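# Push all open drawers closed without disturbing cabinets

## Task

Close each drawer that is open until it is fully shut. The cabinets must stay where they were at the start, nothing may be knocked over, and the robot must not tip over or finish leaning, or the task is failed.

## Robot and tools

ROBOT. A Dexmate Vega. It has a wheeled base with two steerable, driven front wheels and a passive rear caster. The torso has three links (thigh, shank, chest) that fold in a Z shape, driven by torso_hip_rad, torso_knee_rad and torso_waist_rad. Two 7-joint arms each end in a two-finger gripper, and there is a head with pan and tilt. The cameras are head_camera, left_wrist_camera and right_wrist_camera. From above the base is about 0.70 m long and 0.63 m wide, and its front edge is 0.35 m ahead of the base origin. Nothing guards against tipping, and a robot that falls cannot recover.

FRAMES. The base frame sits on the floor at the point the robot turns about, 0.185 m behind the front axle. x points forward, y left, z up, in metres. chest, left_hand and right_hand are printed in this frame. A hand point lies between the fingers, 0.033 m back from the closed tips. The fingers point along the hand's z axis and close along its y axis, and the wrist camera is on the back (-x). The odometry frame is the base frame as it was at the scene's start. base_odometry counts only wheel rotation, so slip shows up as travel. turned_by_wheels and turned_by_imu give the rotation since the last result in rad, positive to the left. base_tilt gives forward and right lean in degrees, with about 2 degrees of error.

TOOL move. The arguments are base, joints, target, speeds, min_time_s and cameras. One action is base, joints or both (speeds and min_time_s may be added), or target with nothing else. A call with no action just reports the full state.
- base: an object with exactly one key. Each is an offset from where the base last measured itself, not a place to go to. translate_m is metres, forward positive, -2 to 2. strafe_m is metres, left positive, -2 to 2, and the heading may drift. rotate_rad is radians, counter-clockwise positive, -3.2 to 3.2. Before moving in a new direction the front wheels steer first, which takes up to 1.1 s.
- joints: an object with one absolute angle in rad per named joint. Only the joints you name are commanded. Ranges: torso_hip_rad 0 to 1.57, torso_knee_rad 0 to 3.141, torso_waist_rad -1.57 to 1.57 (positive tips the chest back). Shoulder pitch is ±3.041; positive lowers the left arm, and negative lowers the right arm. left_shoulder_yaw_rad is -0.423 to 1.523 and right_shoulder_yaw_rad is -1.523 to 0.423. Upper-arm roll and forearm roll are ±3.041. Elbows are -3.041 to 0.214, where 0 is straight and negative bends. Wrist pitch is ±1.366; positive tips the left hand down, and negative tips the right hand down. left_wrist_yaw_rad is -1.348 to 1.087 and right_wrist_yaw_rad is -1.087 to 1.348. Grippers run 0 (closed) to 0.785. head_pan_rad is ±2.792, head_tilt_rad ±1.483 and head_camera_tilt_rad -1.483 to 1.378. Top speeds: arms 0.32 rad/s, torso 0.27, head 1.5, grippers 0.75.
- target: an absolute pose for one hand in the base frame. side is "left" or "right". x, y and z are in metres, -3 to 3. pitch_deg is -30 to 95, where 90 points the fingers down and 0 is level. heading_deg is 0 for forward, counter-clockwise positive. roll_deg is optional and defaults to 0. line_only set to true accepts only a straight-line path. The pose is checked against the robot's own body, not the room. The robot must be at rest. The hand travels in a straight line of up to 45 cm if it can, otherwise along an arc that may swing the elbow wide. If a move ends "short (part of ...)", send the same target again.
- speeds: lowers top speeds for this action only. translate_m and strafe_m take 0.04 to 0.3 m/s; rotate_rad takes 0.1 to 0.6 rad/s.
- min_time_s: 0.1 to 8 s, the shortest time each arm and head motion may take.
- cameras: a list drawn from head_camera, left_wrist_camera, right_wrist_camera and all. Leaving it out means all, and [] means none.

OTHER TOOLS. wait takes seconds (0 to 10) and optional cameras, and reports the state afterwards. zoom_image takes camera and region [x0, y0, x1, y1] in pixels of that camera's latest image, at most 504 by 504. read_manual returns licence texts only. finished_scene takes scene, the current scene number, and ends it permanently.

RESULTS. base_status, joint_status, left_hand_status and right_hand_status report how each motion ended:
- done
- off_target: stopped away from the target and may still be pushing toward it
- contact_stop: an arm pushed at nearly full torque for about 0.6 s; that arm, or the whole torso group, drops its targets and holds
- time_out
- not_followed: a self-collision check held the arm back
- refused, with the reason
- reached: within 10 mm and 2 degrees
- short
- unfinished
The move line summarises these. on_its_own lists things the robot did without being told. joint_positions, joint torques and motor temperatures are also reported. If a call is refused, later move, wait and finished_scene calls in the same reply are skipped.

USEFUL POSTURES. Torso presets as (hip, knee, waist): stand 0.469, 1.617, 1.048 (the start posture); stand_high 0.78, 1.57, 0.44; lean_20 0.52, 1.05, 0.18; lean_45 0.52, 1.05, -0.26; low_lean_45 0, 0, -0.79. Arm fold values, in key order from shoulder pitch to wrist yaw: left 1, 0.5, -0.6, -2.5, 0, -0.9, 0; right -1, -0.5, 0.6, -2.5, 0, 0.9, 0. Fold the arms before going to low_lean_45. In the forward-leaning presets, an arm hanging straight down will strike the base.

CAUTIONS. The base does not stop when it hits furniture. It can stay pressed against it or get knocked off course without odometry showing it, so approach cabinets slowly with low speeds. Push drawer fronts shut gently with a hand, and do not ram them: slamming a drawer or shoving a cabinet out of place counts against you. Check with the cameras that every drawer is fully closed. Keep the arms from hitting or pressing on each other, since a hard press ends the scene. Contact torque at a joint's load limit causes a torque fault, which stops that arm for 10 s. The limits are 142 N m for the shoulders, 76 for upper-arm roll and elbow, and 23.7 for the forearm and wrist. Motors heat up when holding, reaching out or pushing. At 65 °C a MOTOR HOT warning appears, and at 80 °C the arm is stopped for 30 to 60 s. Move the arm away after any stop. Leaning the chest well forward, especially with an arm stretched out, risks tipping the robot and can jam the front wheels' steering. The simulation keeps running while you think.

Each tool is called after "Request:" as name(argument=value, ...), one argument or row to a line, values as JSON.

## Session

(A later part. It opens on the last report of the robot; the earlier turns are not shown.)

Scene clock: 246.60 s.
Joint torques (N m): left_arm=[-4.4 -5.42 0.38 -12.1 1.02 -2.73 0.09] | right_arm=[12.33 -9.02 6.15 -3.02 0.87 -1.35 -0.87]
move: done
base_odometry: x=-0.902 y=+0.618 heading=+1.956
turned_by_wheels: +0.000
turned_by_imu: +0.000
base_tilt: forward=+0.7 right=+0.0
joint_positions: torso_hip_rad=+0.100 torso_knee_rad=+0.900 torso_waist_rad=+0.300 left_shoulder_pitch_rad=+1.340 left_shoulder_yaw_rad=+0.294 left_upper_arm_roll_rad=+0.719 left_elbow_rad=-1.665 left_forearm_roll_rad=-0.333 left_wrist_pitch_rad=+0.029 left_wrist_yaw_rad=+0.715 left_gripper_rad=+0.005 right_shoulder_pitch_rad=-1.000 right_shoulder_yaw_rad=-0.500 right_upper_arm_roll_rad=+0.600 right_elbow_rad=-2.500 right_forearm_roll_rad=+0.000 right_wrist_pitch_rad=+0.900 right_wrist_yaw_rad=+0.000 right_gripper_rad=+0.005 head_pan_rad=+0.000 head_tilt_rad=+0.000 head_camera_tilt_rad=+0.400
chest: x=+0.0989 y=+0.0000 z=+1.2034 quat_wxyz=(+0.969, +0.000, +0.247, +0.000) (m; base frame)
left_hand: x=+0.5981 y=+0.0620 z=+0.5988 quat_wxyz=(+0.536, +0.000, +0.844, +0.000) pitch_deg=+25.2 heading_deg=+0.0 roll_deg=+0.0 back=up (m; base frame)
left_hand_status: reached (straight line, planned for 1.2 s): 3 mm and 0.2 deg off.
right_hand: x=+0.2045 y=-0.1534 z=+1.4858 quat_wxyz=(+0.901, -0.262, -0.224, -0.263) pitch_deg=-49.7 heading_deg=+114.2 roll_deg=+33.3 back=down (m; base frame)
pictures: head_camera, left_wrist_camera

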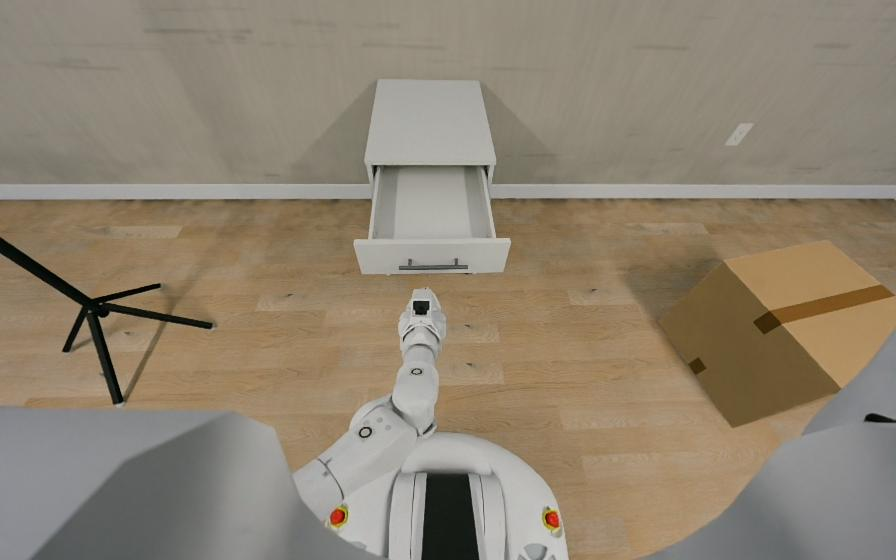

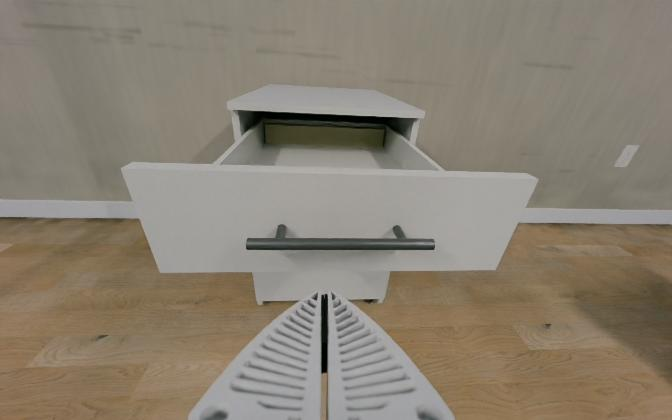

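Request:
move(
  target={"side":"left","x":0.6,"y":0.05,"z":0.565,"pitch_deg":25,"heading_deg":0},
  cameras=[],
)

Request:
move(
  base={"translate_m":0.17},
  speeds={"translate_m":0.15},
  cameras=["head_camera","left_wrist_camera"],
)

Scene clock: 259.07 s.
Joint torques (N m): left_arm=[-7.51 -4.63 2.9 -11.04 1.01 -2.23 0.13] | right_arm=[12.75 -7.56 6.26 -3.88 0.86 -1.17 -0.91]
move: done
base_odometry: x=-0.902 y=+0.618 heading=+1.956
turned_by_wheels: +0.000
turned_by_imu: +0.001
base_tilt: forward=+0.8 right=-0.1
joint_positions: torso_hip_rad=+0.100 torso_knee_rad=+0.900 torso_waist_rad=+0.300 left_shoulder_pitch_rad=+1.288 left_shoulder_yaw_rad=+0.221 left_upper_arm_roll_rad=+0.745 left_elbow_rad=-1.454 left_forearm_roll_rad=-0.311 left_wrist_pitch_rad=-0.096 left_wrist_yaw_rad=+0.688 left_gripper_rad=+0.005 right_shoulder_pitch_rad=-1.000 right_shoulder_yaw_rad=-0.500 right_upper_arm_roll_rad=+0.600 right_elbow_rad=-2.500 right_forearm_roll_rad=+0.000 right_wrist_pitch_rad=+0.900 right_wrist_yaw_rad=+0.000 right_gripper_rad=+0.005 head_pan_rad=+0.000 head_tilt_rad=+0.000 head_camera_tilt_rad=+0.400
chest: x=+0.0989 y=+0.0000 z=+1.2034 quat_wxyz=(+0.969, +0.000, +0.247, +0.000) (m; base frame)
left_hand: x=+0.5998 y=+0.0506 z=+0.5656 quat_wxyz=(+0.537, +0.000, +0.844, +0.000) pitch_deg=+25.0 heading_deg=+0.0 roll_deg=+0.0 back=up (m; base frame)
left_hand_status: reached (straight line, planned for 1.0 s): 1 mm and 0.1 deg off.
right_hand: x=+0.2045 y=-0.1534 z=+1.4858 quat_wxyz=(+0.901, -0.262, -0.224, -0.263) pitch_deg=-49.7 heading_deg=+114.2 roll_deg=+33.3 back=down (m; base frame)
pictures: none

Scene clock: 261.43 s.
Joint torques (N m): left_arm=[-13.34 -6.3 -0.73 -18.89 2.18 -4.33 -1.34] | right_arm=[12.67 -6.82 5.95 -3.85 0.89 -1.26 -0.96]
move: done
base_odometry: x=-0.966 y=+0.775 heading=+1.955
turned_by_wheels: +0.000
turned_by_imu: +0.000
base_tilt: forward=+0.8 right=-0.1
base_status: done
joint_positions: torso_hip_rad=+0.100 torso_knee_rad=+0.900 torso_waist_rad=+0.300 left_shoulder_pitch_rad=+1.287 left_shoulder_yaw_rad=+0.219 left_upper_arm_roll_rad=+0.746 left_elbow_rad=-1.447 left_forearm_roll_rad=-0.311 left_wrist_pitch_rad=-0.099 left_wrist_yaw_rad=+0.687 left_gripper_rad=+0.005 right_shoulder_pitch_rad=-1.000 right_shoulder_yaw_rad=-0.500 right_upper_arm_roll_rad=+0.600 right_elbow_rad=-2.500 right_forearm_roll_rad=+0.000 right_wrist_pitch_rad=+0.900 right_wrist_yaw_rad=+0.000 right_gripper_rad=+0.005 head_pan_rad=+0.000 head_tilt_rad=+0.000 head_camera_tilt_rad=+0.400
chest: x=+0.0990 y=+0.0000 z=+1.2033 quat_wxyz=(+0.969, +0.000, +0.248, +0.000) (m; base frame)
left_hand: x=+0.5994 y=+0.0503 z=+0.5640 quat_wxyz=(+0.536, +0.000, +0.844, +0.000) pitch_deg=+25.1 heading_deg=+0.0 roll_deg=+0.0 back=up (m; base frame)
right_hand: x=+0.2047 y=-0.1534 z=+1.4857 quat_wxyz=(+0.901, -0.262, -0.223, -0.263) pitch_deg=-49.7 heading_deg=+114.2 roll_deg=+33.3 back=down (m; base frame)
pictures: head_camera, left_wrist_camera

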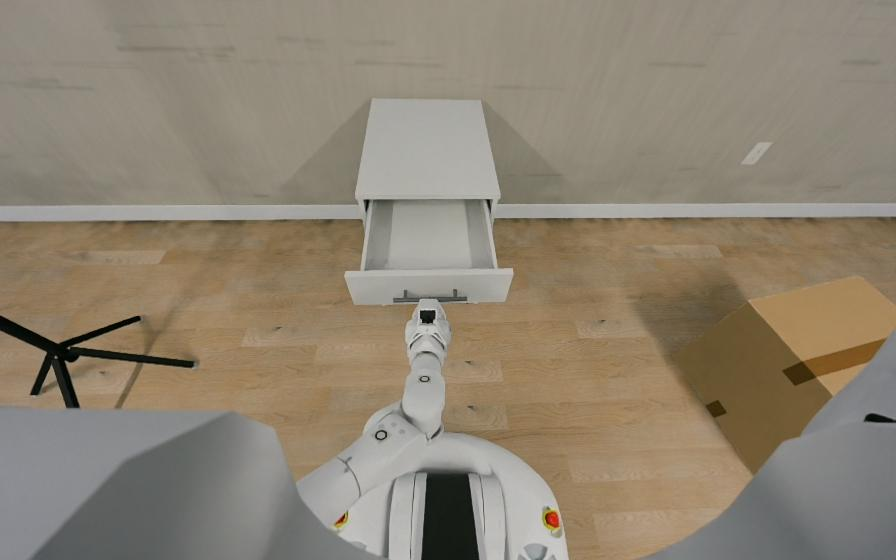

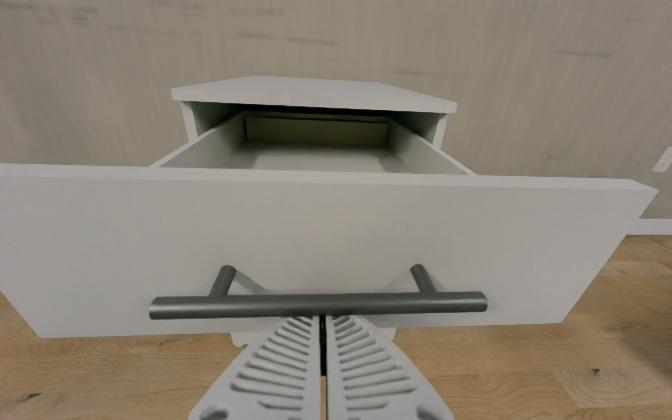

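Request:
move(
  base={"translate_m":-0.06},
  speeds={"translate_m":0.1},
  cameras=[],
)

Request:
move(
  target={"side":"left","x":0.6,"y":0.05,"z":0.6,"pitch_deg":28,"heading_deg":0},
  cameras=["head_camera","left_wrist_camera"],
)

Request:
move(
  base={"translate_m":0.05},
  speeds={"translate_m":0.1},
  cameras=["head_camera","left_wrist_camera"],
)

Scene clock: 267.40 s.
Joint torques (N m): left_arm=[-8.73 -3.76 -1.72 -12.31 1.02 -2.09 -0.05] | right_arm=[12.4 -8 6.04 -3.84 0.93 -1.7 -0.69]
move: done
base_odometry: x=-0.943 y=+0.720 heading=+1.956
turned_by_wheels: +0.000
turned_by_imu: +0.002
base_tilt: forward=+0.6 right=+0.0
base_status: done
joint_positions: torso_hip_rad=+0.100 torso_knee_rad=+0.900 torso_waist_rad=+0.300 left_shoulder_pitch_rad=+1.287 left_shoulder_yaw_rad=+0.219 left_upper_arm_roll_rad=+0.746 left_elbow_rad=-1.447 left_forearm_roll_rad=-0.311 left_wrist_pitch_rad=-0.100 left_wrist_yaw_rad=+0.687 left_gripper_rad=+0.005 right_shoulder_pitch_rad=-1.000 right_shoulder_yaw_rad=-0.500 right_upper_arm_roll_rad=+0.600 right_elbow_rad=-2.500 right_forearm_roll_rad=+0.000 right_wrist_pitch_rad=+0.900 right_wrist_yaw_rad=+0.000 right_gripper_rad=+0.005 head_pan_rad=+0.000 head_tilt_rad=+0.000 head_camera_tilt_rad=+0.400
chest: x=+0.0989 y=+0.0000 z=+1.2033 quat_wxyz=(+0.969, +0.000, +0.247, +0.000) (m; base frame)
left_hand: x=+0.5997 y=+0.0501 z=+0.5646 quat_wxyz=(+0.537, +0.000, +0.844, +0.000) pitch_deg=+25.0 heading_deg=+0.0 roll_deg=+0.0 back=up (m; base frame)
right_hand: x=+0.2046 y=-0.1534 z=+1.4857 quat_wxyz=(+0.901, -0.262, -0.223, -0.263) pitch_deg=-49.7 heading_deg=+114.2 roll_deg=+33.3 back=down (m; base frame)
pictures: none

Scene clock: 270.07 s.
Joint torques (N m): left_arm=[-2.83 -1.06 -4.08 -14.62 0.45 -2.45 0.27] | right_arm=[12.82 -7.92 5.77 -3.81 0.96 -1.33 -0.76]
move: done
base_odometry: x=-0.943 y=+0.720 heading=+1.956
turned_by_wheels: +0.000
turned_by_imu: +0.000
base_tilt: forward=+0.7 right=+0.0
joint_positions: torso_hip_rad=+0.100 torso_knee_rad=+0.900 torso_waist_rad=+0.300 left_shoulder_pitch_rad=+1.324 left_shoulder_yaw_rad=+0.271 left_upper_arm_roll_rad=+0.717 left_elbow_rad=-1.711 left_forearm_roll_rad=-0.360 left_wrist_pitch_rad=+0.135 left_wrist_yaw_rad=+0.735 left_gripper_rad=+0.005 right_shoulder_pitch_rad=-1.000 right_shoulder_yaw_rad=-0.500 right_upper_arm_roll_rad=+0.600 right_elbow_rad=-2.500 right_forearm_roll_rad=+0.000 right_wrist_pitch_rad=+0.900 right_wrist_yaw_rad=+0.000 right_gripper_rad=+0.005 head_pan_rad=+0.000 head_tilt_rad=+0.000 head_camera_tilt_rad=+0.400
chest: x=+0.0989 y=+0.0000 z=+1.2033 quat_wxyz=(+0.969, +0.000, +0.247, +0.000) (m; base frame)
left_hand: x=+0.6000 y=+0.0499 z=+0.5990 quat_wxyz=(+0.515, +0.000, +0.857, +0.000) pitch_deg=+28.0 heading_deg=+0.0 roll_deg=+0.0 back=up (m; base frame)
left_hand_status: reached (straight line, planned for 1.2 s): 1 mm and 0.0 deg off.
right_hand: x=+0.2046 y=-0.1534 z=+1.4857 quat_wxyz=(+0.901, -0.262, -0.223, -0.263) pitch_deg=-49.7 heading_deg=+114.2 roll_deg=+33.3 back=down (m; base frame)
pictures: head_camera, left_wrist_camera

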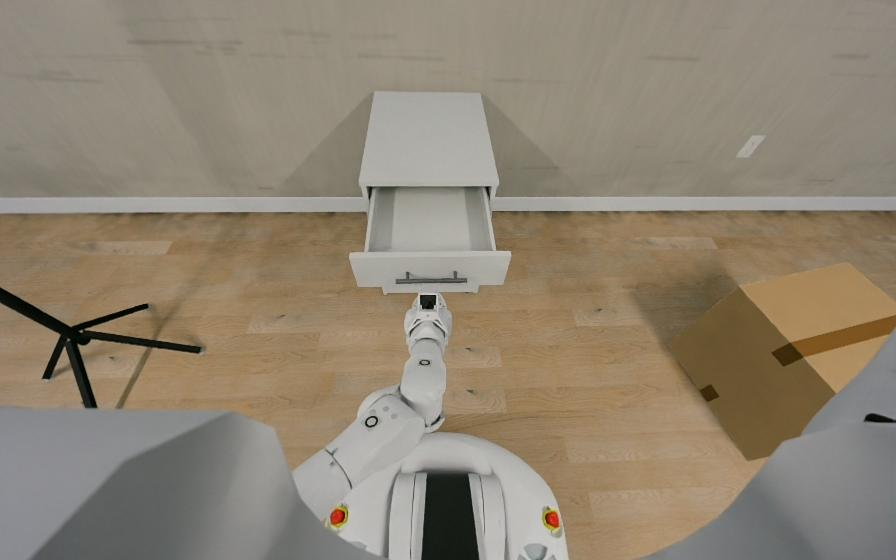

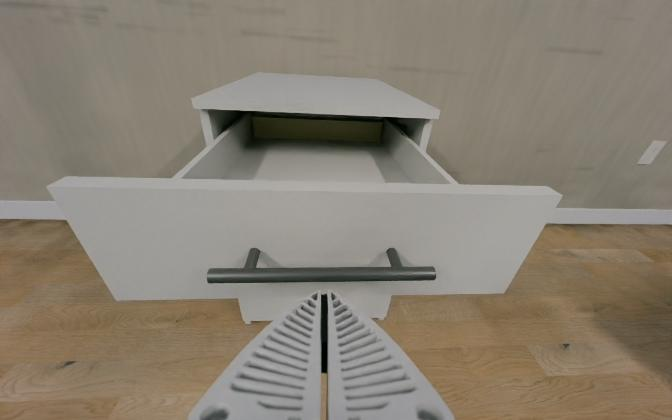

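Scene clock: 271.43 s.
Joint torques (N m): left_arm=[0.39 -0.48 -2.59 -14.69 0.75 -1.38 0.12] | right_arm=[12.9 -7.36 5.78 -3.83 0.99 -1.73 -0.83]
move: done
base_odometry: x=-0.962 y=+0.766 heading=+1.955
turned_by_wheels: +0.000
turned_by_imu: -0.001
base_tilt: forward=+0.7 right=+0.0
base_status: done
joint_positions: torso_hip_rad=+0.100 torso_knee_rad=+0.900 torso_waist_rad=+0.300 left_shoulder_pitch_rad=+1.325 left_shoulder_yaw_rad=+0.273 left_upper_arm_roll_rad=+0.716 left_elbow_rad=-1.717 left_forearm_roll_rad=-0.361 left_wrist_pitch_rad=+0.140 left_wrist_yaw_rad=+0.736 left_gripper_rad=+0.005 right_shoulder_pitch_rad=-1.000 right_shoulder_yaw_rad=-0.500 right_upper_arm_roll_rad=+0.600 right_elbow_rad=-2.500 right_forearm_roll_rad=+0.000 right_wrist_pitch_rad=+0.900 right_wrist_yaw_rad=+0.000 right_gripper_rad=+0.005 head_pan_rad=+0.000 head_tilt_rad=+0.000 head_camera_tilt_rad=+0.400
chest: x=+0.0989 y=+0.0000 z=+1.2033 quat_wxyz=(+0.969, +0.000, +0.247, +0.000) (m; base frame)
left_hand: x=+0.5999 y=+0.0499 z=+0.5998 quat_wxyz=(+0.515, +0.000, +0.857, +0.000) pitch_deg=+28.0 heading_deg=+0.0 roll_deg=+0.0 back=up (m; base frame)
right_hand: x=+0.2046 y=-0.1534 z=+1.4857 quat_wxyz=(+0.901, -0.262, -0.224, -0.263) pitch_deg=-49.7 heading_deg=+114.2 roll_deg=+33.3 back=down (m; base frame)
pictures: head_camera, left_wrist_camera

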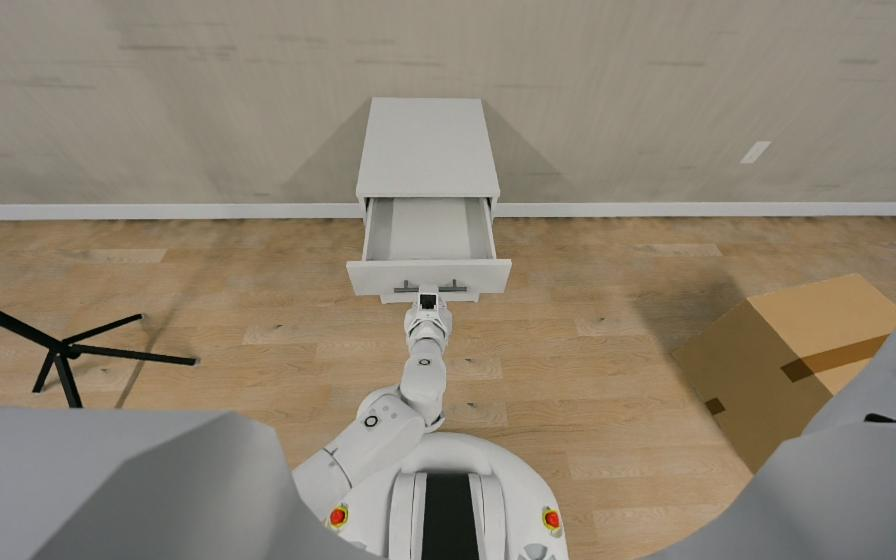

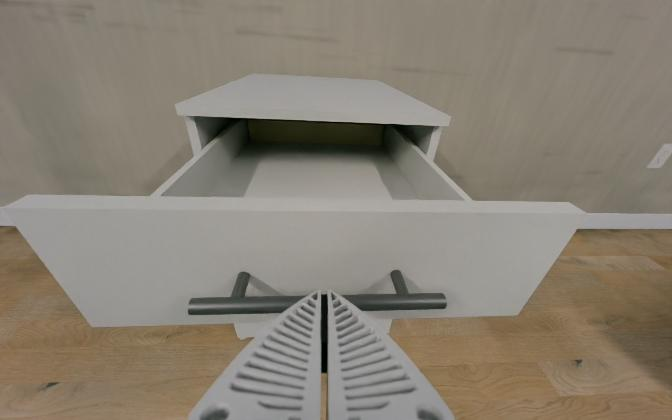

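Request:
move(
  base={"translate_m":0.2},
  speeds={"translate_m":0.1},
  cameras=["head_camera","left_wrist_camera"],
)

Scene clock: 277.67 s.
Joint torques (N m): left_arm=[-3.83 -1.82 -2.3 -12.2 1.26 -1.99 -0.88] | right_arm=[12.72 -7.6 5.94 -2.94 0.95 -1.47 -0.83]
move: done
base_odometry: x=-1.038 y=+0.951 heading=+1.955
turned_by_wheels: +0.000
turned_by_imu: +0.000
base_tilt: forward=+0.7 right=-0.1
base_status: done
joint_positions: torso_hip_rad=+0.100 torso_knee_rad=+0.900 torso_waist_rad=+0.300 left_shoulder_pitch_rad=+1.325 left_shoulder_yaw_rad=+0.273 left_upper_arm_roll_rad=+0.716 left_elbow_rad=-1.717 left_forearm_roll_rad=-0.361 left_wrist_pitch_rad=+0.141 left_wrist_yaw_rad=+0.736 left_gripper_rad=+0.005 right_shoulder_pitch_rad=-1.000 right_shoulder_yaw_rad=-0.500 right_upper_arm_roll_rad=+0.600 right_elbow_rad=-2.500 right_forearm_roll_rad=+0.000 right_wrist_pitch_rad=+0.900 right_wrist_yaw_rad=+0.000 right_gripper_rad=+0.005 head_pan_rad=+0.000 head_tilt_rad=+0.000 head_camera_tilt_rad=+0.400
chest: x=+0.0989 y=+0.0000 z=+1.2033 quat_wxyz=(+0.969, +0.000, +0.247, +0.000) (m; base frame)
left_hand: x=+0.5999 y=+0.0500 z=+0.5999 quat_wxyz=(+0.515, +0.000, +0.857, +0.000) pitch_deg=+28.0 heading_deg=+0.0 roll_deg=+0.0 back=up (m; base frame)
right_hand: x=+0.2046 y=-0.1534 z=+1.4857 quat_wxyz=(+0.901, -0.262, -0.224, -0.263) pitch_deg=-49.7 heading_deg=+114.2 roll_deg=+33.3 back=down (m; base frame)
pictures: head_camera, left_wrist_camera

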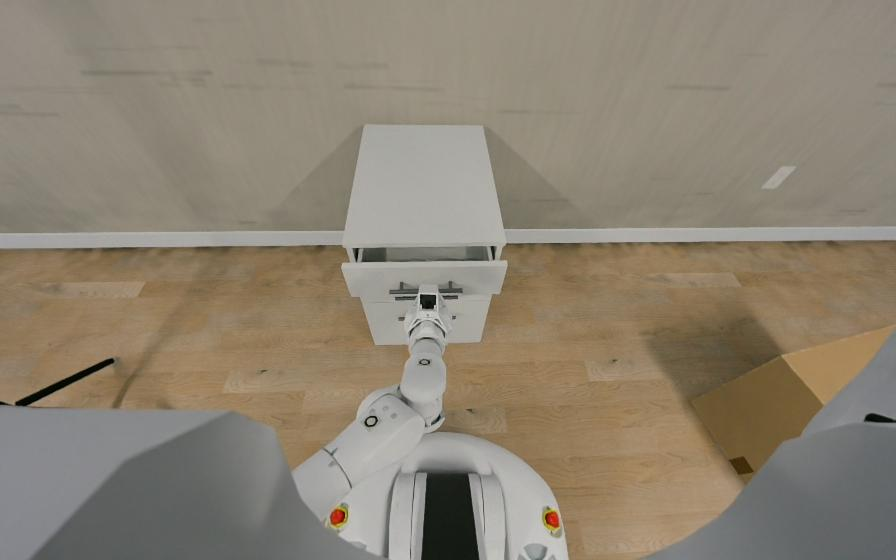

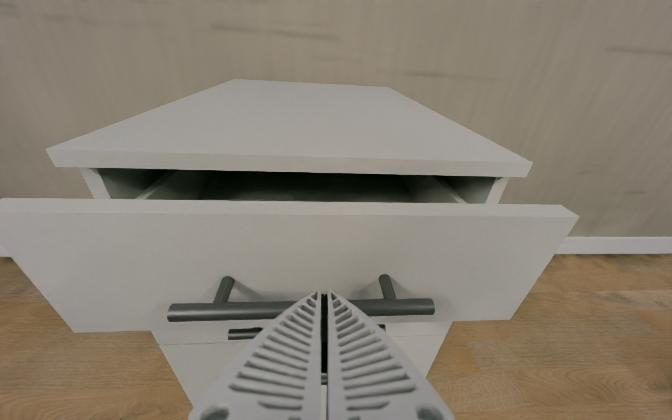

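Request:
move(
  base={"translate_m":0.04},
  speeds={"translate_m":0.06},
  cameras=["left_wrist_camera"],
)

Request:
move(
  base={"translate_m":0.02},
  speeds={"translate_m":0.04},
  cameras=["head_camera","left_wrist_camera"],
)

Scene clock: 284.10 s.
Joint torques (N m): left_arm=[-6.92 -2.26 -2.74 -12.94 0.75 -2.28 -0.55] | right_arm=[12.17 -6.96 5.67 -3.66 1.04 -1.63 -0.81]
move: done
base_odometry: x=-1.053 y=+0.988 heading=+1.955
turned_by_wheels: +0.000
turned_by_imu: +0.000
base_tilt: forward=+0.7 right=-0.1
base_status: done
joint_positions: torso_hip_rad=+0.100 torso_knee_rad=+0.900 torso_waist_rad=+0.300 left_shoulder_pitch_rad=+1.325 left_shoulder_yaw_rad=+0.273 left_upper_arm_roll_rad=+0.716 left_elbow_rad=-1.717 left_forearm_roll_rad=-0.361 left_wrist_pitch_rad=+0.141 left_wrist_yaw_rad=+0.736 left_gripper_rad=+0.005 right_shoulder_pitch_rad=-1.000 right_shoulder_yaw_rad=-0.500 right_upper_arm_roll_rad=+0.600 right_elbow_rad=-2.500 right_forearm_roll_rad=+0.000 right_wrist_pitch_rad=+0.900 right_wrist_yaw_rad=+0.000 right_gripper_rad=+0.005 head_pan_rad=+0.000 head_tilt_rad=+0.000 head_camera_tilt_rad=+0.400
chest: x=+0.0989 y=+0.0000 z=+1.2033 quat_wxyz=(+0.969, +0.000, +0.247, +0.000) (m; base frame)
left_hand: x=+0.5999 y=+0.0500 z=+0.5999 quat_wxyz=(+0.515, +0.000, +0.857, +0.000) pitch_deg=+28.0 heading_deg=+0.0 roll_deg=+0.0 back=up (m; base frame)
right_hand: x=+0.2045 y=-0.1534 z=+1.4857 quat_wxyz=(+0.901, -0.262, -0.224, -0.263) pitch_deg=-49.7 heading_deg=+114.2 roll_deg=+33.3 back=down (m; base frame)
pictures: left_wrist_camera

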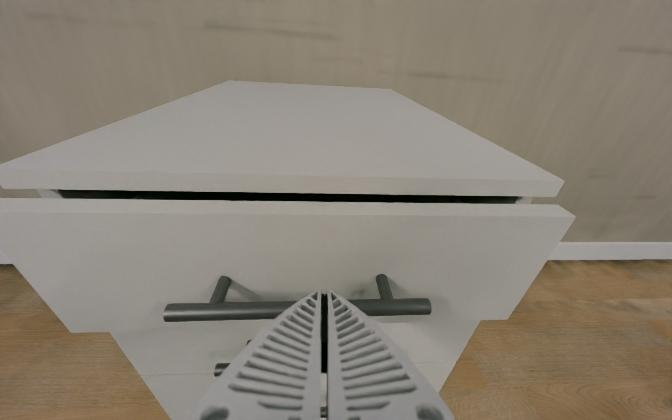

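Scene clock: 285.43 s.
Joint torques (N m): left_arm=[-4.96 -2.36 -4.27 -11.98 0.51 -1.91 -0.03] | right_arm=[13.46 -7.58 5.85 -3.83 0.94 -2.08 -0.8]
move: done
base_odometry: x=-1.061 y=+1.007 heading=+1.954
turned_by_wheels: +0.000
turned_by_imu: +0.000
base_tilt: forward=+0.7 right=+0.0
base_status: done
joint_positions: torso_hip_rad=+0.100 torso_knee_rad=+0.900 torso_waist_rad=+0.300 left_shoulder_pitch_rad=+1.325 left_shoulder_yaw_rad=+0.273 left_upper_arm_roll_rad=+0.716 left_elbow_rad=-1.717 left_forearm_roll_rad=-0.361 left_wrist_pitch_rad=+0.141 left_wrist_yaw_rad=+0.736 left_gripper_rad=+0.005 right_shoulder_pitch_rad=-1.000 right_shoulder_yaw_rad=-0.500 right_upper_arm_roll_rad=+0.600 right_elbow_rad=-2.500 right_forearm_roll_rad=+0.000 right_wrist_pitch_rad=+0.900 right_wrist_yaw_rad=+0.000 right_gripper_rad=+0.005 head_pan_rad=+0.000 head_tilt_rad=+0.000 head_camera_tilt_rad=+0.400
chest: x=+0.0989 y=+0.0000 z=+1.2033 quat_wxyz=(+0.969, +0.000, +0.247, +0.000) (m; base frame)
left_hand: x=+0.5999 y=+0.0500 z=+0.5999 quat_wxyz=(+0.515, +0.000, +0.857, +0.000) pitch_deg=+28.0 heading_deg=+0.0 roll_deg=+0.0 back=up (m; base frame)
right_hand: x=+0.2046 y=-0.1534 z=+1.4857 quat_wxyz=(+0.901, -0.262, -0.224, -0.263) pitch_deg=-49.7 heading_deg=+114.2 roll_deg=+33.3 back=down (m; base frame)
pictures: head_camera, left_wrist_camera

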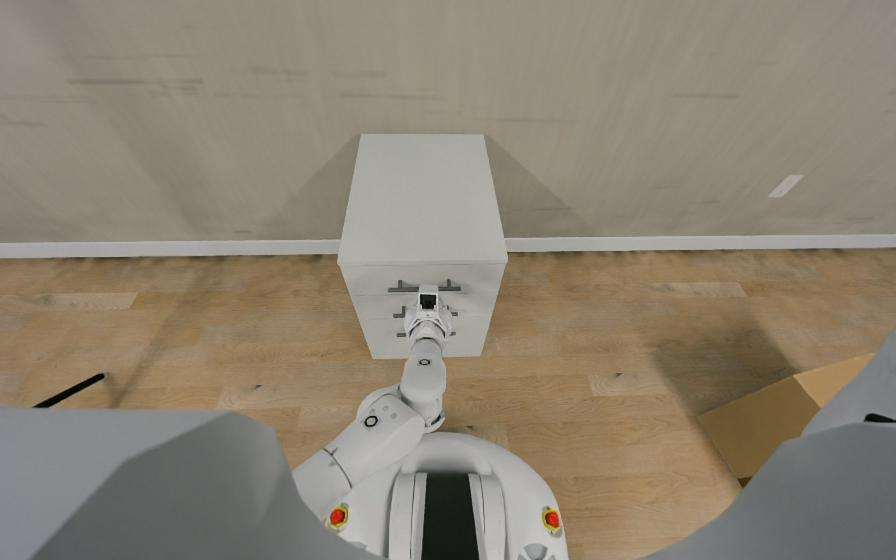

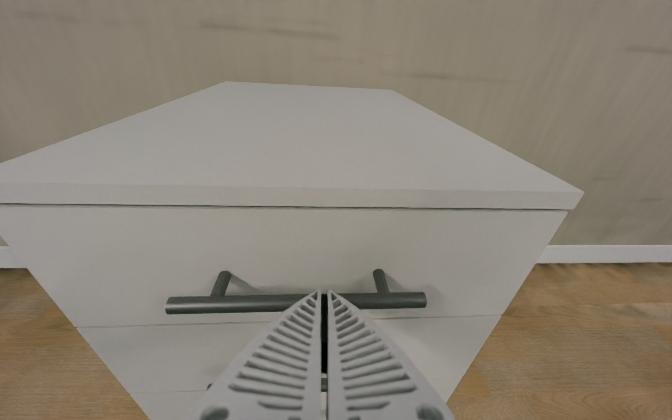

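Request:
move(
  base={"translate_m":-0.5},
  cameras=["head_camera"],
)

Request:
move(
  joints={"torso_hip_rad":0.469,"torso_knee_rad":1.617,"torso_waist_rad":1.048},
  cameras=[],
)

Request:
move(
  base={"rotate_rad":2.62},
  cameras=["head_camera"],
)

Scene clock: 297.63 s.
Joint torques (N m): left_arm=[-3.04 -2.38 -1.71 -13.85 0.61 -1.02 -0.14] | right_arm=[12.2 -7.85 5.87 -3.22 0.98 -2.35 -0.81]
move: done
base_odometry: x=-0.872 y=+0.543 heading=+1.954
turned_by_wheels: -0.001
turned_by_imu: +0.001
base_tilt: forward=+0.7 right=-0.1
base_status: done
joint_positions: torso_hip_rad=+0.100 torso_knee_rad=+0.900 torso_waist_rad=+0.300 left_shoulder_pitch_rad=+1.325 left_shoulder_yaw_rad=+0.273 left_upper_arm_roll_rad=+0.716 left_elbow_rad=-1.717 left_forearm_roll_rad=-0.361 left_wrist_pitch_rad=+0.141 left_wrist_yaw_rad=+0.736 left_gripper_rad=+0.005 right_shoulder_pitch_rad=-1.000 right_shoulder_yaw_rad=-0.500 right_upper_arm_roll_rad=+0.600 right_elbow_rad=-2.500 right_forearm_roll_rad=+0.000 right_wrist_pitch_rad=+0.900 right_wrist_yaw_rad=+0.000 right_gripper_rad=+0.005 head_pan_rad=+0.000 head_tilt_rad=+0.000 head_camera_tilt_rad=+0.400
chest: x=+0.0989 y=+0.0000 z=+1.2033 quat_wxyz=(+0.969, +0.000, +0.247, +0.000) (m; base frame)
left_hand: x=+0.5999 y=+0.0500 z=+0.5999 quat_wxyz=(+0.515, +0.000, +0.857, +0.000) pitch_deg=+28.0 heading_deg=+0.0 roll_deg=+0.0 back=up (m; base frame)
right_hand: x=+0.2045 y=-0.1534 z=+1.4857 quat_wxyz=(+0.901, -0.262, -0.224, -0.263) pitch_deg=-49.7 heading_deg=+114.2 roll_deg=+33.3 back=down (m; base frame)
pictures: head_camera

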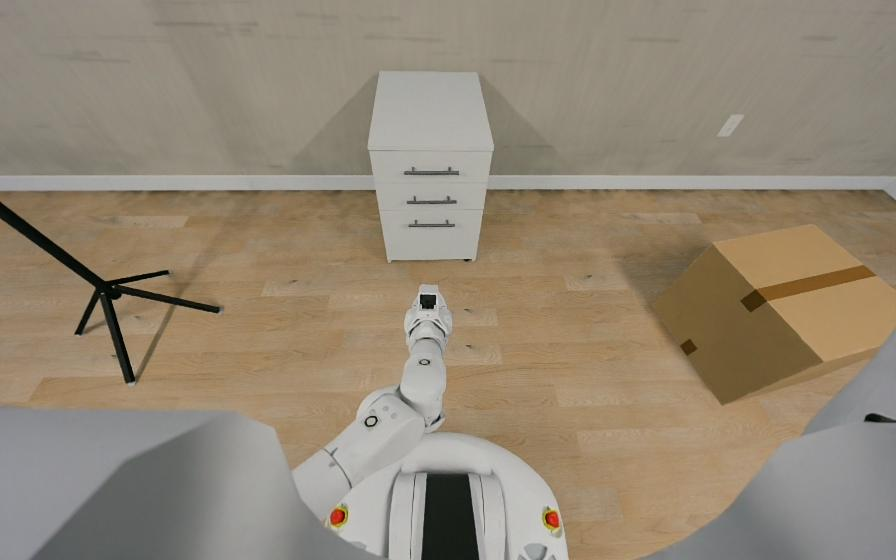

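Scene clock: 301.70 s.
Joint torques (N m): left_arm=[-10.65 -3.44 -6.72 -14.19 0.64 -2 -0.33] | right_arm=[13.47 -7.39 3.85 -0.81 0.42 -2.53 -0.42]
move: done
base_odometry: x=-0.872 y=+0.543 heading=+1.954
turned_by_wheels: +0.000
turned_by_imu: +0.001
base_tilt: forward=+0.6 right=-0.1
joint_positions: torso_hip_rad=+0.469 torso_knee_rad=+1.617 torso_waist_rad=+1.048 left_shoulder_pitch_rad=+1.325 left_shoulder_yaw_rad=+0.273 left_upper_arm_roll_rad=+0.716 left_elbow_rad=-1.717 left_forearm_roll_rad=-0.361 left_wrist_pitch_rad=+0.141 left_wrist_yaw_rad=+0.736 left_gripper_rad=+0.005 right_shoulder_pitch_rad=-1.000 right_shoulder_yaw_rad=-0.500 right_upper_arm_roll_rad=+0.600 right_elbow_rad=-2.500 right_forearm_roll_rad=+0.000 right_wrist_pitch_rad=+0.900 right_wrist_yaw_rad=+0.000 right_gripper_rad=+0.005 head_pan_rad=+0.000 head_tilt_rad=+0.000 head_camera_tilt_rad=+0.400
joint_status: all done
chest: x=-0.0110 y=+0.0000 z=+1.4154 quat_wxyz=(+0.999, +0.000, +0.050, +0.000) (m; base frame)
left_hand: x=+0.6853 y=+0.0500 z=+1.0547 quat_wxyz=(+0.675, +0.000, +0.738, +0.000) pitch_deg=+5.1 heading_deg=+0.0 roll_deg=+0.0 back=up (m; base frame)
right_hand: x=-0.0237 y=-0.1534 z=+1.7167 quat_wxyz=(+0.839, -0.205, -0.398, -0.310) pitch_deg=-36.8 heading_deg=+132.5 roll_deg=+7.0 back=down (m; base frame)
pictures: none

Scene clock: 307.67 s.
Joint torques (N m): left_arm=[-11.78 -2.61 -4.86 -14.16 0.52 -2.33 0.07] | right_arm=[12.75 -6.78 3.66 -1.12 0.43 -1.65 -0.24]
move: done
base_odometry: x=-0.872 y=+0.545 heading=-1.706
turned_by_wheels: +2.624
turned_by_imu: +2.571
base_tilt: forward=+0.6 right=+0.0
base_status: done
joint_positions: torso_hip_rad=+0.469 torso_knee_rad=+1.617 torso_waist_rad=+1.048 left_shoulder_pitch_rad=+1.325 left_shoulder_yaw_rad=+0.273 left_upper_arm_roll_rad=+0.716 left_elbow_rad=-1.717 left_forearm_roll_rad=-0.361 left_wrist_pitch_rad=+0.141 left_wrist_yaw_rad=+0.736 left_gripper_rad=+0.005 right_shoulder_pitch_rad=-1.000 right_shoulder_yaw_rad=-0.500 right_upper_arm_roll_rad=+0.600 right_elbow_rad=-2.500 right_forearm_roll_rad=+0.000 right_wrist_pitch_rad=+0.900 right_wrist_yaw_rad=+0.000 right_gripper_rad=+0.005 head_pan_rad=+0.000 head_tilt_rad=+0.000 head_camera_tilt_rad=+0.400
chest: x=-0.0110 y=+0.0000 z=+1.4154 quat_wxyz=(+0.999, +0.000, +0.050, +0.000) (m; base frame)
left_hand: x=+0.6853 y=+0.0500 z=+1.0547 quat_wxyz=(+0.675, +0.000, +0.738, +0.000) pitch_deg=+5.1 heading_deg=+0.0 roll_deg=+0.0 back=up (m; base frame)
right_hand: x=-0.0237 y=-0.1534 z=+1.7167 quat_wxyz=(+0.839, -0.205, -0.398, -0.310) pitch_deg=-36.8 heading_deg=+132.5 roll_deg=+7.0 back=down (m; base frame)
pictures: head_camera

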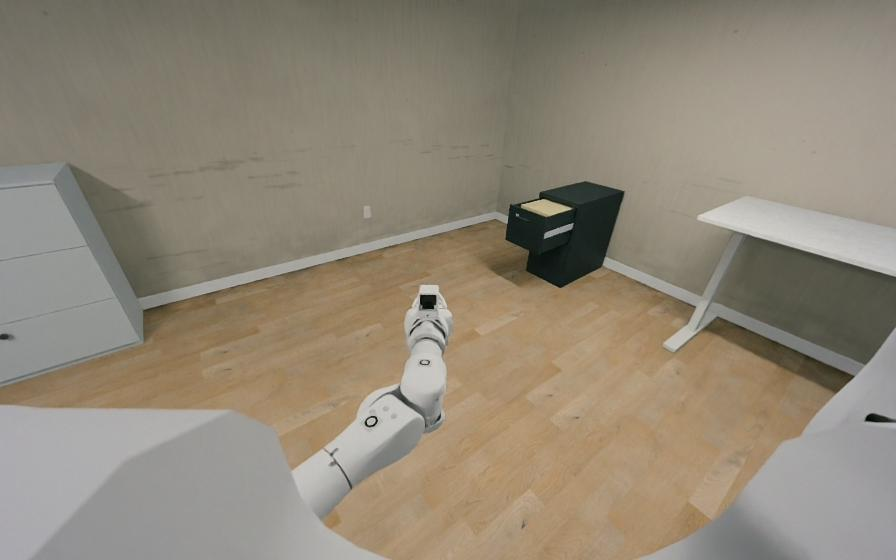

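Request:
move(
  base={"rotate_rad":0.09},
  cameras=[],
)

Request:
move(
  base={"translate_m":1.75},
  cameras=[],
)

Request:
move(
  base={"rotate_rad":-0.98},
  cameras=["head_camera","left_wrist_camera"],
)

Scene clock: 317.57 s.
Joint torques (N m): left_arm=[-10.04 -0.72 -6.79 -12.72 0.87 -2.55 -0.45] | right_arm=[14.22 -6.57 3.79 -1.94 0.42 -2.43 -0.26]
move: done
base_odometry: x=-0.872 y=+0.545 heading=-1.616
turned_by_wheels: +0.090
turned_by_imu: +0.089
base_tilt: forward=+0.7 right=-0.1
base_status: done
joint_positions: torso_hip_rad=+0.469 torso_knee_rad=+1.617 torso_waist_rad=+1.048 left_shoulder_pitch_rad=+1.325 left_shoulder_yaw_rad=+0.273 left_upper_arm_roll_rad=+0.716 left_elbow_rad=-1.717 left_forearm_roll_rad=-0.361 left_wrist_pitch_rad=+0.141 left_wrist_yaw_rad=+0.736 left_gripper_rad=+0.005 right_shoulder_pitch_rad=-1.000 right_shoulder_yaw_rad=-0.500 right_upper_arm_roll_rad=+0.600 right_elbow_rad=-2.500 right_forearm_roll_rad=+0.000 right_wrist_pitch_rad=+0.900 right_wrist_yaw_rad=+0.000 right_gripper_rad=+0.005 head_pan_rad=+0.000 head_tilt_rad=+0.000 head_camera_tilt_rad=+0.400
chest: x=-0.0110 y=+0.0000 z=+1.4154 quat_wxyz=(+0.999, +0.000, +0.050, +0.000) (m; base frame)
left_hand: x=+0.6853 y=+0.0499 z=+1.0547 quat_wxyz=(+0.675, +0.000, +0.738, +0.000) pitch_deg=+5.1 heading_deg=+0.0 roll_deg=+0.0 back=up (m; base frame)
right_hand: x=-0.0237 y=-0.1534 z=+1.7167 quat_wxyz=(+0.839, -0.205, -0.398, -0.310) pitch_deg=-36.8 heading_deg=+132.5 roll_deg=+7.0 back=down (m; base frame)
pictures: none

Scene clock: 325.33 s.
Joint torques (N m): left_arm=[-12.21 -1.68 -5.43 -13.73 0.75 -2.49 0.27] | right_arm=[13.22 -6.44 3.72 -0.79 0.46 -1.94 -0.32]
move: done
base_odometry: x=-0.945 y=-1.204 heading=-1.615
turned_by_wheels: +0.000
turned_by_imu: +0.000
base_tilt: forward=+0.7 right=-0.1
base_status: done
joint_positions: torso_hip_rad=+0.469 torso_knee_rad=+1.617 torso_waist_rad=+1.048 left_shoulder_pitch_rad=+1.325 left_shoulder_yaw_rad=+0.273 left_upper_arm_roll_rad=+0.716 left_elbow_rad=-1.717 left_forearm_roll_rad=-0.361 left_wrist_pitch_rad=+0.141 left_wrist_yaw_rad=+0.736 left_gripper_rad=+0.005 right_shoulder_pitch_rad=-1.000 right_shoulder_yaw_rad=-0.500 right_upper_arm_roll_rad=+0.600 right_elbow_rad=-2.500 right_forearm_roll_rad=+0.000 right_wrist_pitch_rad=+0.900 right_wrist_yaw_rad=+0.000 right_gripper_rad=+0.005 head_pan_rad=+0.000 head_tilt_rad=+0.000 head_camera_tilt_rad=+0.400
chest: x=-0.0110 y=+0.0000 z=+1.4155 quat_wxyz=(+0.999, +0.000, +0.050, +0.000) (m; base frame)
left_hand: x=+0.6854 y=+0.0499 z=+1.0547 quat_wxyz=(+0.675, +0.000, +0.738, +0.000) pitch_deg=+5.1 heading_deg=+0.0 roll_deg=+0.0 back=up (m; base frame)
right_hand: x=-0.0237 y=-0.1534 z=+1.7167 quat_wxyz=(+0.839, -0.205, -0.398, -0.310) pitch_deg=-36.8 heading_deg=+132.5 roll_deg=+7.0 back=down (m; base frame)
pictures: none

Scene clock: 328.57 s.
Joint torques (N m): left_arm=[-9.6 -3.49 -4.99 -13.34 0.1 -2.61 0.17] | right_arm=[14.55 -6.44 3.64 -0.44 0.42 -1.86 -0.33]
move: done
base_odometry: x=-0.945 y=-1.205 heading=-2.597
turned_by_wheels: -0.981
turned_by_imu: -0.960
base_tilt: forward=+0.7 right=-0.1
base_status: done
joint_positions: torso_hip_rad=+0.469 torso_knee_rad=+1.617 torso_waist_rad=+1.048 left_shoulder_pitch_rad=+1.325 left_shoulder_yaw_rad=+0.273 left_upper_arm_roll_rad=+0.716 left_elbow_rad=-1.717 left_forearm_roll_rad=-0.361 left_wrist_pitch_rad=+0.141 left_wrist_yaw_rad=+0.736 left_gripper_rad=+0.005 right_shoulder_pitch_rad=-1.000 right_shoulder_yaw_rad=-0.500 right_upper_arm_roll_rad=+0.600 right_elbow_rad=-2.500 right_forearm_roll_rad=+0.000 right_wrist_pitch_rad=+0.900 right_wrist_yaw_rad=+0.000 right_gripper_rad=+0.005 head_pan_rad=+0.000 head_tilt_rad=+0.000 head_camera_tilt_rad=+0.400
chest: x=-0.0110 y=+0.0000 z=+1.4155 quat_wxyz=(+0.999, +0.000, +0.050, +0.000) (m; base frame)
left_hand: x=+0.6854 y=+0.0499 z=+1.0547 quat_wxyz=(+0.675, +0.000, +0.738, +0.000) pitch_deg=+5.1 heading_deg=+0.0 roll_deg=+0.0 back=up (m; base frame)
right_hand: x=-0.0237 y=-0.1534 z=+1.7167 quat_wxyz=(+0.839, -0.205, -0.398, -0.310) pitch_deg=-36.8 heading_deg=+132.5 roll_deg=+7.0 back=down (m; base frame)
pictures: head_camera, left_wrist_camera

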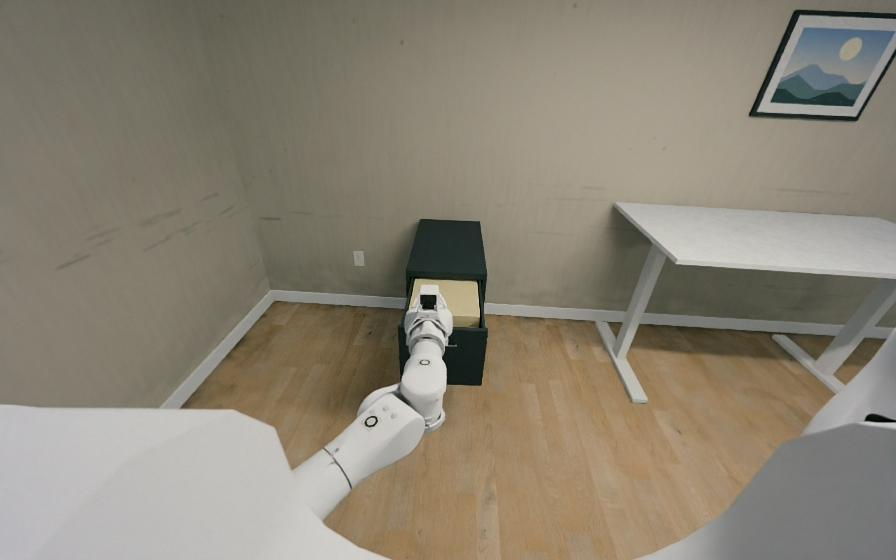

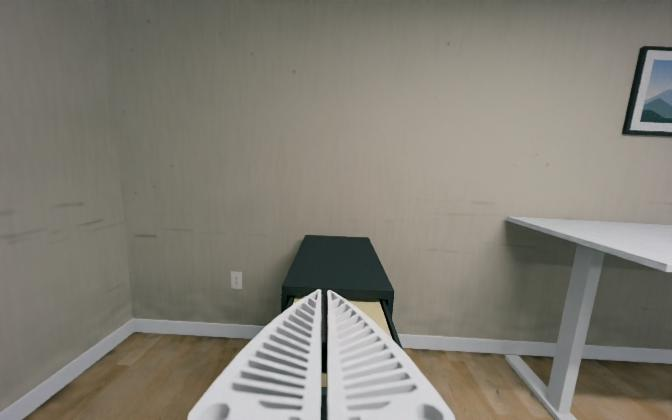

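Request:
move(
  base={"rotate_rad":-0.05},
  cameras=[],
)

Request:
move(
  joints={"torso_hip_rad":0.1,"torso_knee_rad":0.9,"torso_waist_rad":0.3},
  cameras=["head_camera","left_wrist_camera"],
)

Scene clock: 342.87 s.
Joint torques (N m): left_arm=[-12.55 -1.23 -4.78 -13.7 0.05 -1.65 -0.28] | right_arm=[13.56 -6.78 3.91 -0.63 0.44 -2.46 -0.14]
move: done
base_odometry: x=-0.945 y=-1.205 heading=-2.646
turned_by_wheels: -0.050
turned_by_imu: -0.048
base_tilt: forward=+0.6 right=-0.1
base_status: done
joint_positions: torso_hip_rad=+0.469 torso_knee_rad=+1.617 torso_waist_rad=+1.048 left_shoulder_pitch_rad=+1.325 left_shoulder_yaw_rad=+0.273 left_upper_arm_roll_rad=+0.716 left_elbow_rad=-1.717 left_forearm_roll_rad=-0.361 left_wrist_pitch_rad=+0.141 left_wrist_yaw_rad=+0.736 left_gripper_rad=+0.005 right_shoulder_pitch_rad=-1.000 right_shoulder_yaw_rad=-0.500 right_upper_arm_roll_rad=+0.600 right_elbow_rad=-2.500 right_forearm_roll_rad=+0.000 right_wrist_pitch_rad=+0.900 right_wrist_yaw_rad=+0.000 right_gripper_rad=+0.005 head_pan_rad=+0.000 head_tilt_rad=+0.000 head_camera_tilt_rad=+0.400
chest: x=-0.0110 y=+0.0000 z=+1.4155 quat_wxyz=(+0.999, +0.000, +0.050, +0.000) (m; base frame)
left_hand: x=+0.6854 y=+0.0499 z=+1.0547 quat_wxyz=(+0.675, +0.000, +0.738, +0.000) pitch_deg=+5.1 heading_deg=+0.0 roll_deg=+0.0 back=up (m; base frame)
right_hand: x=-0.0237 y=-0.1534 z=+1.7167 quat_wxyz=(+0.839, -0.205, -0.398, -0.310) pitch_deg=-36.8 heading_deg=+132.5 roll_deg=+7.0 back=down (m; base frame)
pictures: none

Scene clock: 346.93 s.
Joint torques (N m): left_arm=[-3.51 -1.19 -2.67 -12.37 0.21 -2.59 0.09] | right_arm=[12.78 -6.95 5.59 -3.46 0.88 -1.36 -0.73]
move: done
base_odometry: x=-0.945 y=-1.205 heading=-2.647
turned_by_wheels: +0.000
turned_by_imu: +0.001
base_tilt: forward=+0.7 right=-0.1
joint_positions: torso_hip_rad=+0.100 torso_knee_rad=+0.900 torso_waist_rad=+0.300 left_shoulder_pitch_rad=+1.325 left_shoulder_yaw_rad=+0.273 left_upper_arm_roll_rad=+0.716 left_elbow_rad=-1.717 left_forearm_roll_rad=-0.361 left_wrist_pitch_rad=+0.141 left_wrist_yaw_rad=+0.736 left_gripper_rad=+0.005 right_shoulder_pitch_rad=-1.000 right_shoulder_yaw_rad=-0.500 right_upper_arm_roll_rad=+0.600 right_elbow_rad=-2.500 right_forearm_roll_rad=+0.000 right_wrist_pitch_rad=+0.900 right_wrist_yaw_rad=+0.000 right_gripper_rad=+0.005 head_pan_rad=+0.000 head_tilt_rad=+0.000 head_camera_tilt_rad=+0.400
joint_status: all done
chest: x=+0.0989 y=+0.0000 z=+1.2034 quat_wxyz=(+0.969, +0.000, +0.247, +0.000) (m; base frame)
left_hand: x=+0.5999 y=+0.0499 z=+0.5999 quat_wxyz=(+0.515, +0.000, +0.857, +0.000) pitch_deg=+28.0 heading_deg=+0.0 roll_deg=+0.0 back=up (m; base frame)
right_hand: x=+0.2044 y=-0.1534 z=+1.4858 quat_wxyz=(+0.901, -0.262, -0.224, -0.263) pitch_deg=-49.7 heading_deg=+114.2 roll_deg=+33.3 back=down (m; base frame)
pictures: head_camera, left_wrist_camera

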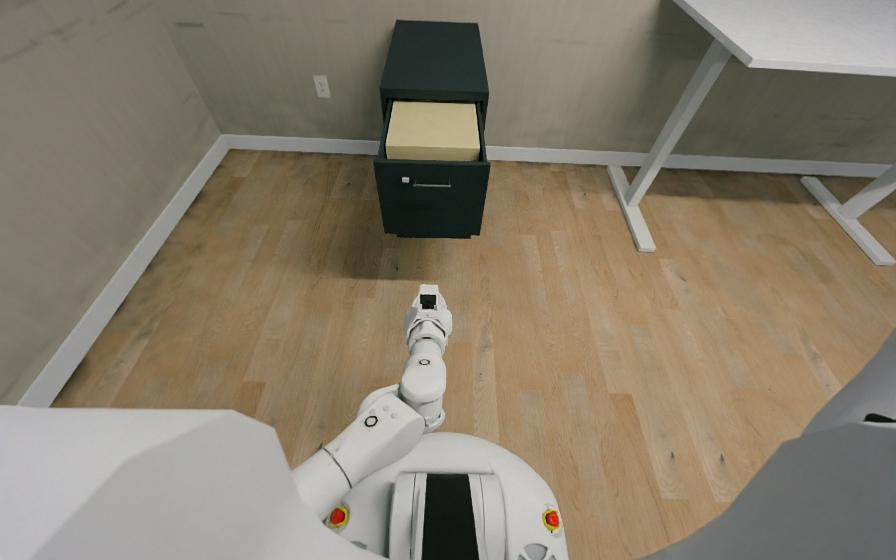

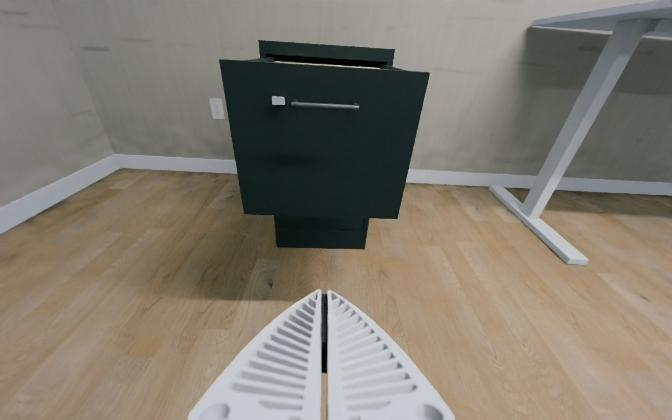

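Request:
move(
  target={"side":"left","x":0.6,"y":0.05,"z":0.49,"pitch_deg":25,"heading_deg":0},
  cameras=[],
)

Request:
move(
  base={"translate_m":0.35},
  cameras=["head_camera","left_wrist_camera"],
)

Scene clock: 361.13 s.
Joint torques (N m): left_arm=[-7.1 -6.51 4.15 -7.81 1.01 -2.28 -0.51] | right_arm=[11.42 -7.46 5.48 -2.81 1.02 -1.61 -0.65]
move: done
base_odometry: x=-0.945 y=-1.205 heading=-2.647
turned_by_wheels: +0.000
turned_by_imu: +0.001
base_tilt: forward=+0.6 right=-0.1
joint_positions: torso_hip_rad=+0.100 torso_knee_rad=+0.900 torso_waist_rad=+0.300 left_shoulder_pitch_rad=+1.130 left_shoulder_yaw_rad=+0.032 left_upper_arm_roll_rad=+0.759 left_elbow_rad=-0.827 left_forearm_roll_rad=-0.313 left_wrist_pitch_rad=-0.463 left_wrist_yaw_rad=+0.574 left_gripper_rad=+0.005 right_shoulder_pitch_rad=-1.000 right_shoulder_yaw_rad=-0.500 right_upper_arm_roll_rad=+0.600 right_elbow_rad=-2.500 right_forearm_roll_rad=+0.000 right_wrist_pitch_rad=+0.900 right_wrist_yaw_rad=+0.000 right_gripper_rad=+0.005 head_pan_rad=+0.000 head_tilt_rad=+0.000 head_camera_tilt_rad=+0.400
chest: x=+0.0989 y=+0.0000 z=+1.2034 quat_wxyz=(+0.969, +0.000, +0.247, +0.000) (m; base frame)
left_hand: x=+0.5999 y=+0.0503 z=+0.4901 quat_wxyz=(+0.537, +0.000, +0.844, +0.000) pitch_deg=+25.1 heading_deg=+0.0 roll_deg=+0.0 back=up (m; base frame)
left_hand_status: reached (straight line, planned for 3.1 s): 0 mm and 0.1 deg off.
right_hand: x=+0.2044 y=-0.1534 z=+1.4858 quat_wxyz=(+0.901, -0.262, -0.224, -0.263) pitch_deg=-49.7 heading_deg=+114.2 roll_deg=+33.3 back=down (m; base frame)
pictures: none

Scene clock: 364.10 s.
Joint torques (N m): left_arm=[-6.42 -6.88 4.88 -8.33 0.55 -2.14 -0.13] | right_arm=[12.59 -8.13 5.56 -2.56 1.02 -1.72 -0.77]
move: done
base_odometry: x=-1.252 y=-1.372 heading=-2.647
turned_by_wheels: +0.000
turned_by_imu: -0.001
base_tilt: forward=+0.7 right=-0.1
base_status: done
joint_positions: torso_hip_rad=+0.100 torso_knee_rad=+0.900 torso_waist_rad=+0.300 left_shoulder_pitch_rad=+1.129 left_shoulder_yaw_rad=+0.030 left_upper_arm_roll_rad=+0.760 left_elbow_rad=-0.822 left_forearm_roll_rad=-0.313 left_wrist_pitch_rad=-0.467 left_wrist_yaw_rad=+0.573 left_gripper_rad=+0.005 right_shoulder_pitch_rad=-1.000 right_shoulder_yaw_rad=-0.500 right_upper_arm_roll_rad=+0.600 right_elbow_rad=-2.500 right_forearm_roll_rad=+0.000 right_wrist_pitch_rad=+0.900 right_wrist_yaw_rad=+0.000 right_gripper_rad=+0.005 head_pan_rad=+0.000 head_tilt_rad=+0.000 head_camera_tilt_rad=+0.400
chest: x=+0.0989 y=+0.0000 z=+1.2033 quat_wxyz=(+0.969, +0.000, +0.247, +0.000) (m; base frame)
left_hand: x=+0.5998 y=+0.0502 z=+0.4897 quat_wxyz=(+0.537, +0.000, +0.844, +0.000) pitch_deg=+25.0 heading_deg=+0.0 roll_deg=+0.0 back=up (m; base frame)
right_hand: x=+0.2045 y=-0.1534 z=+1.4857 quat_wxyz=(+0.901, -0.262, -0.224, -0.263) pitch_deg=-49.7 heading_deg=+114.2 roll_deg=+33.3 back=down (m; base frame)
pictures: head_camera, left_wrist_camera

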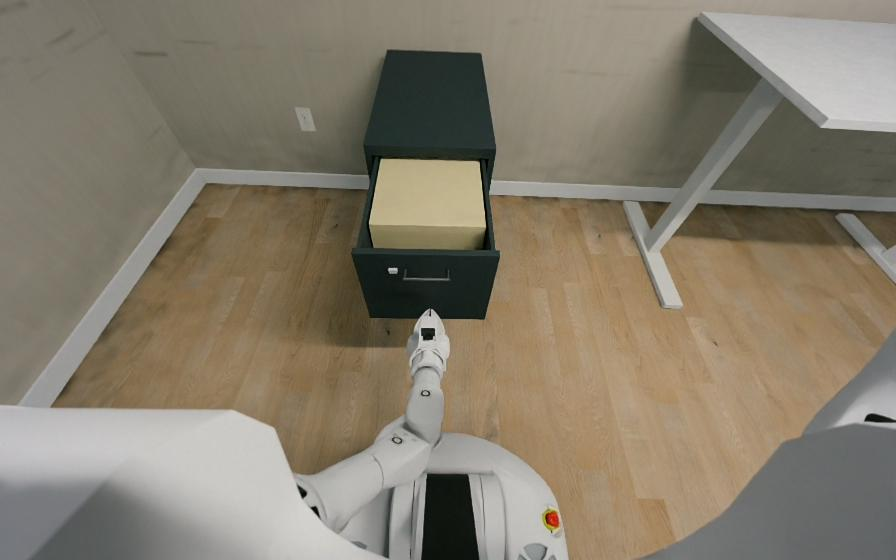

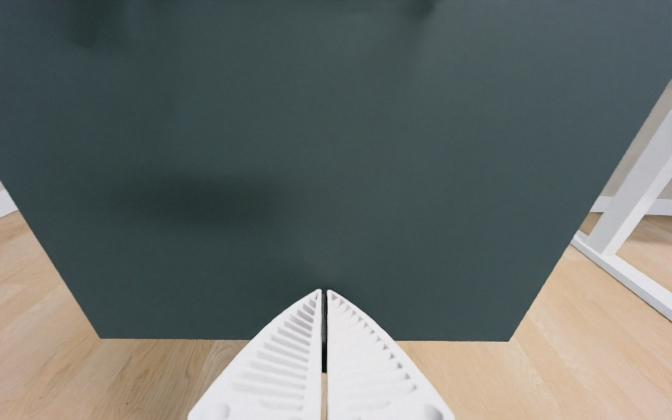

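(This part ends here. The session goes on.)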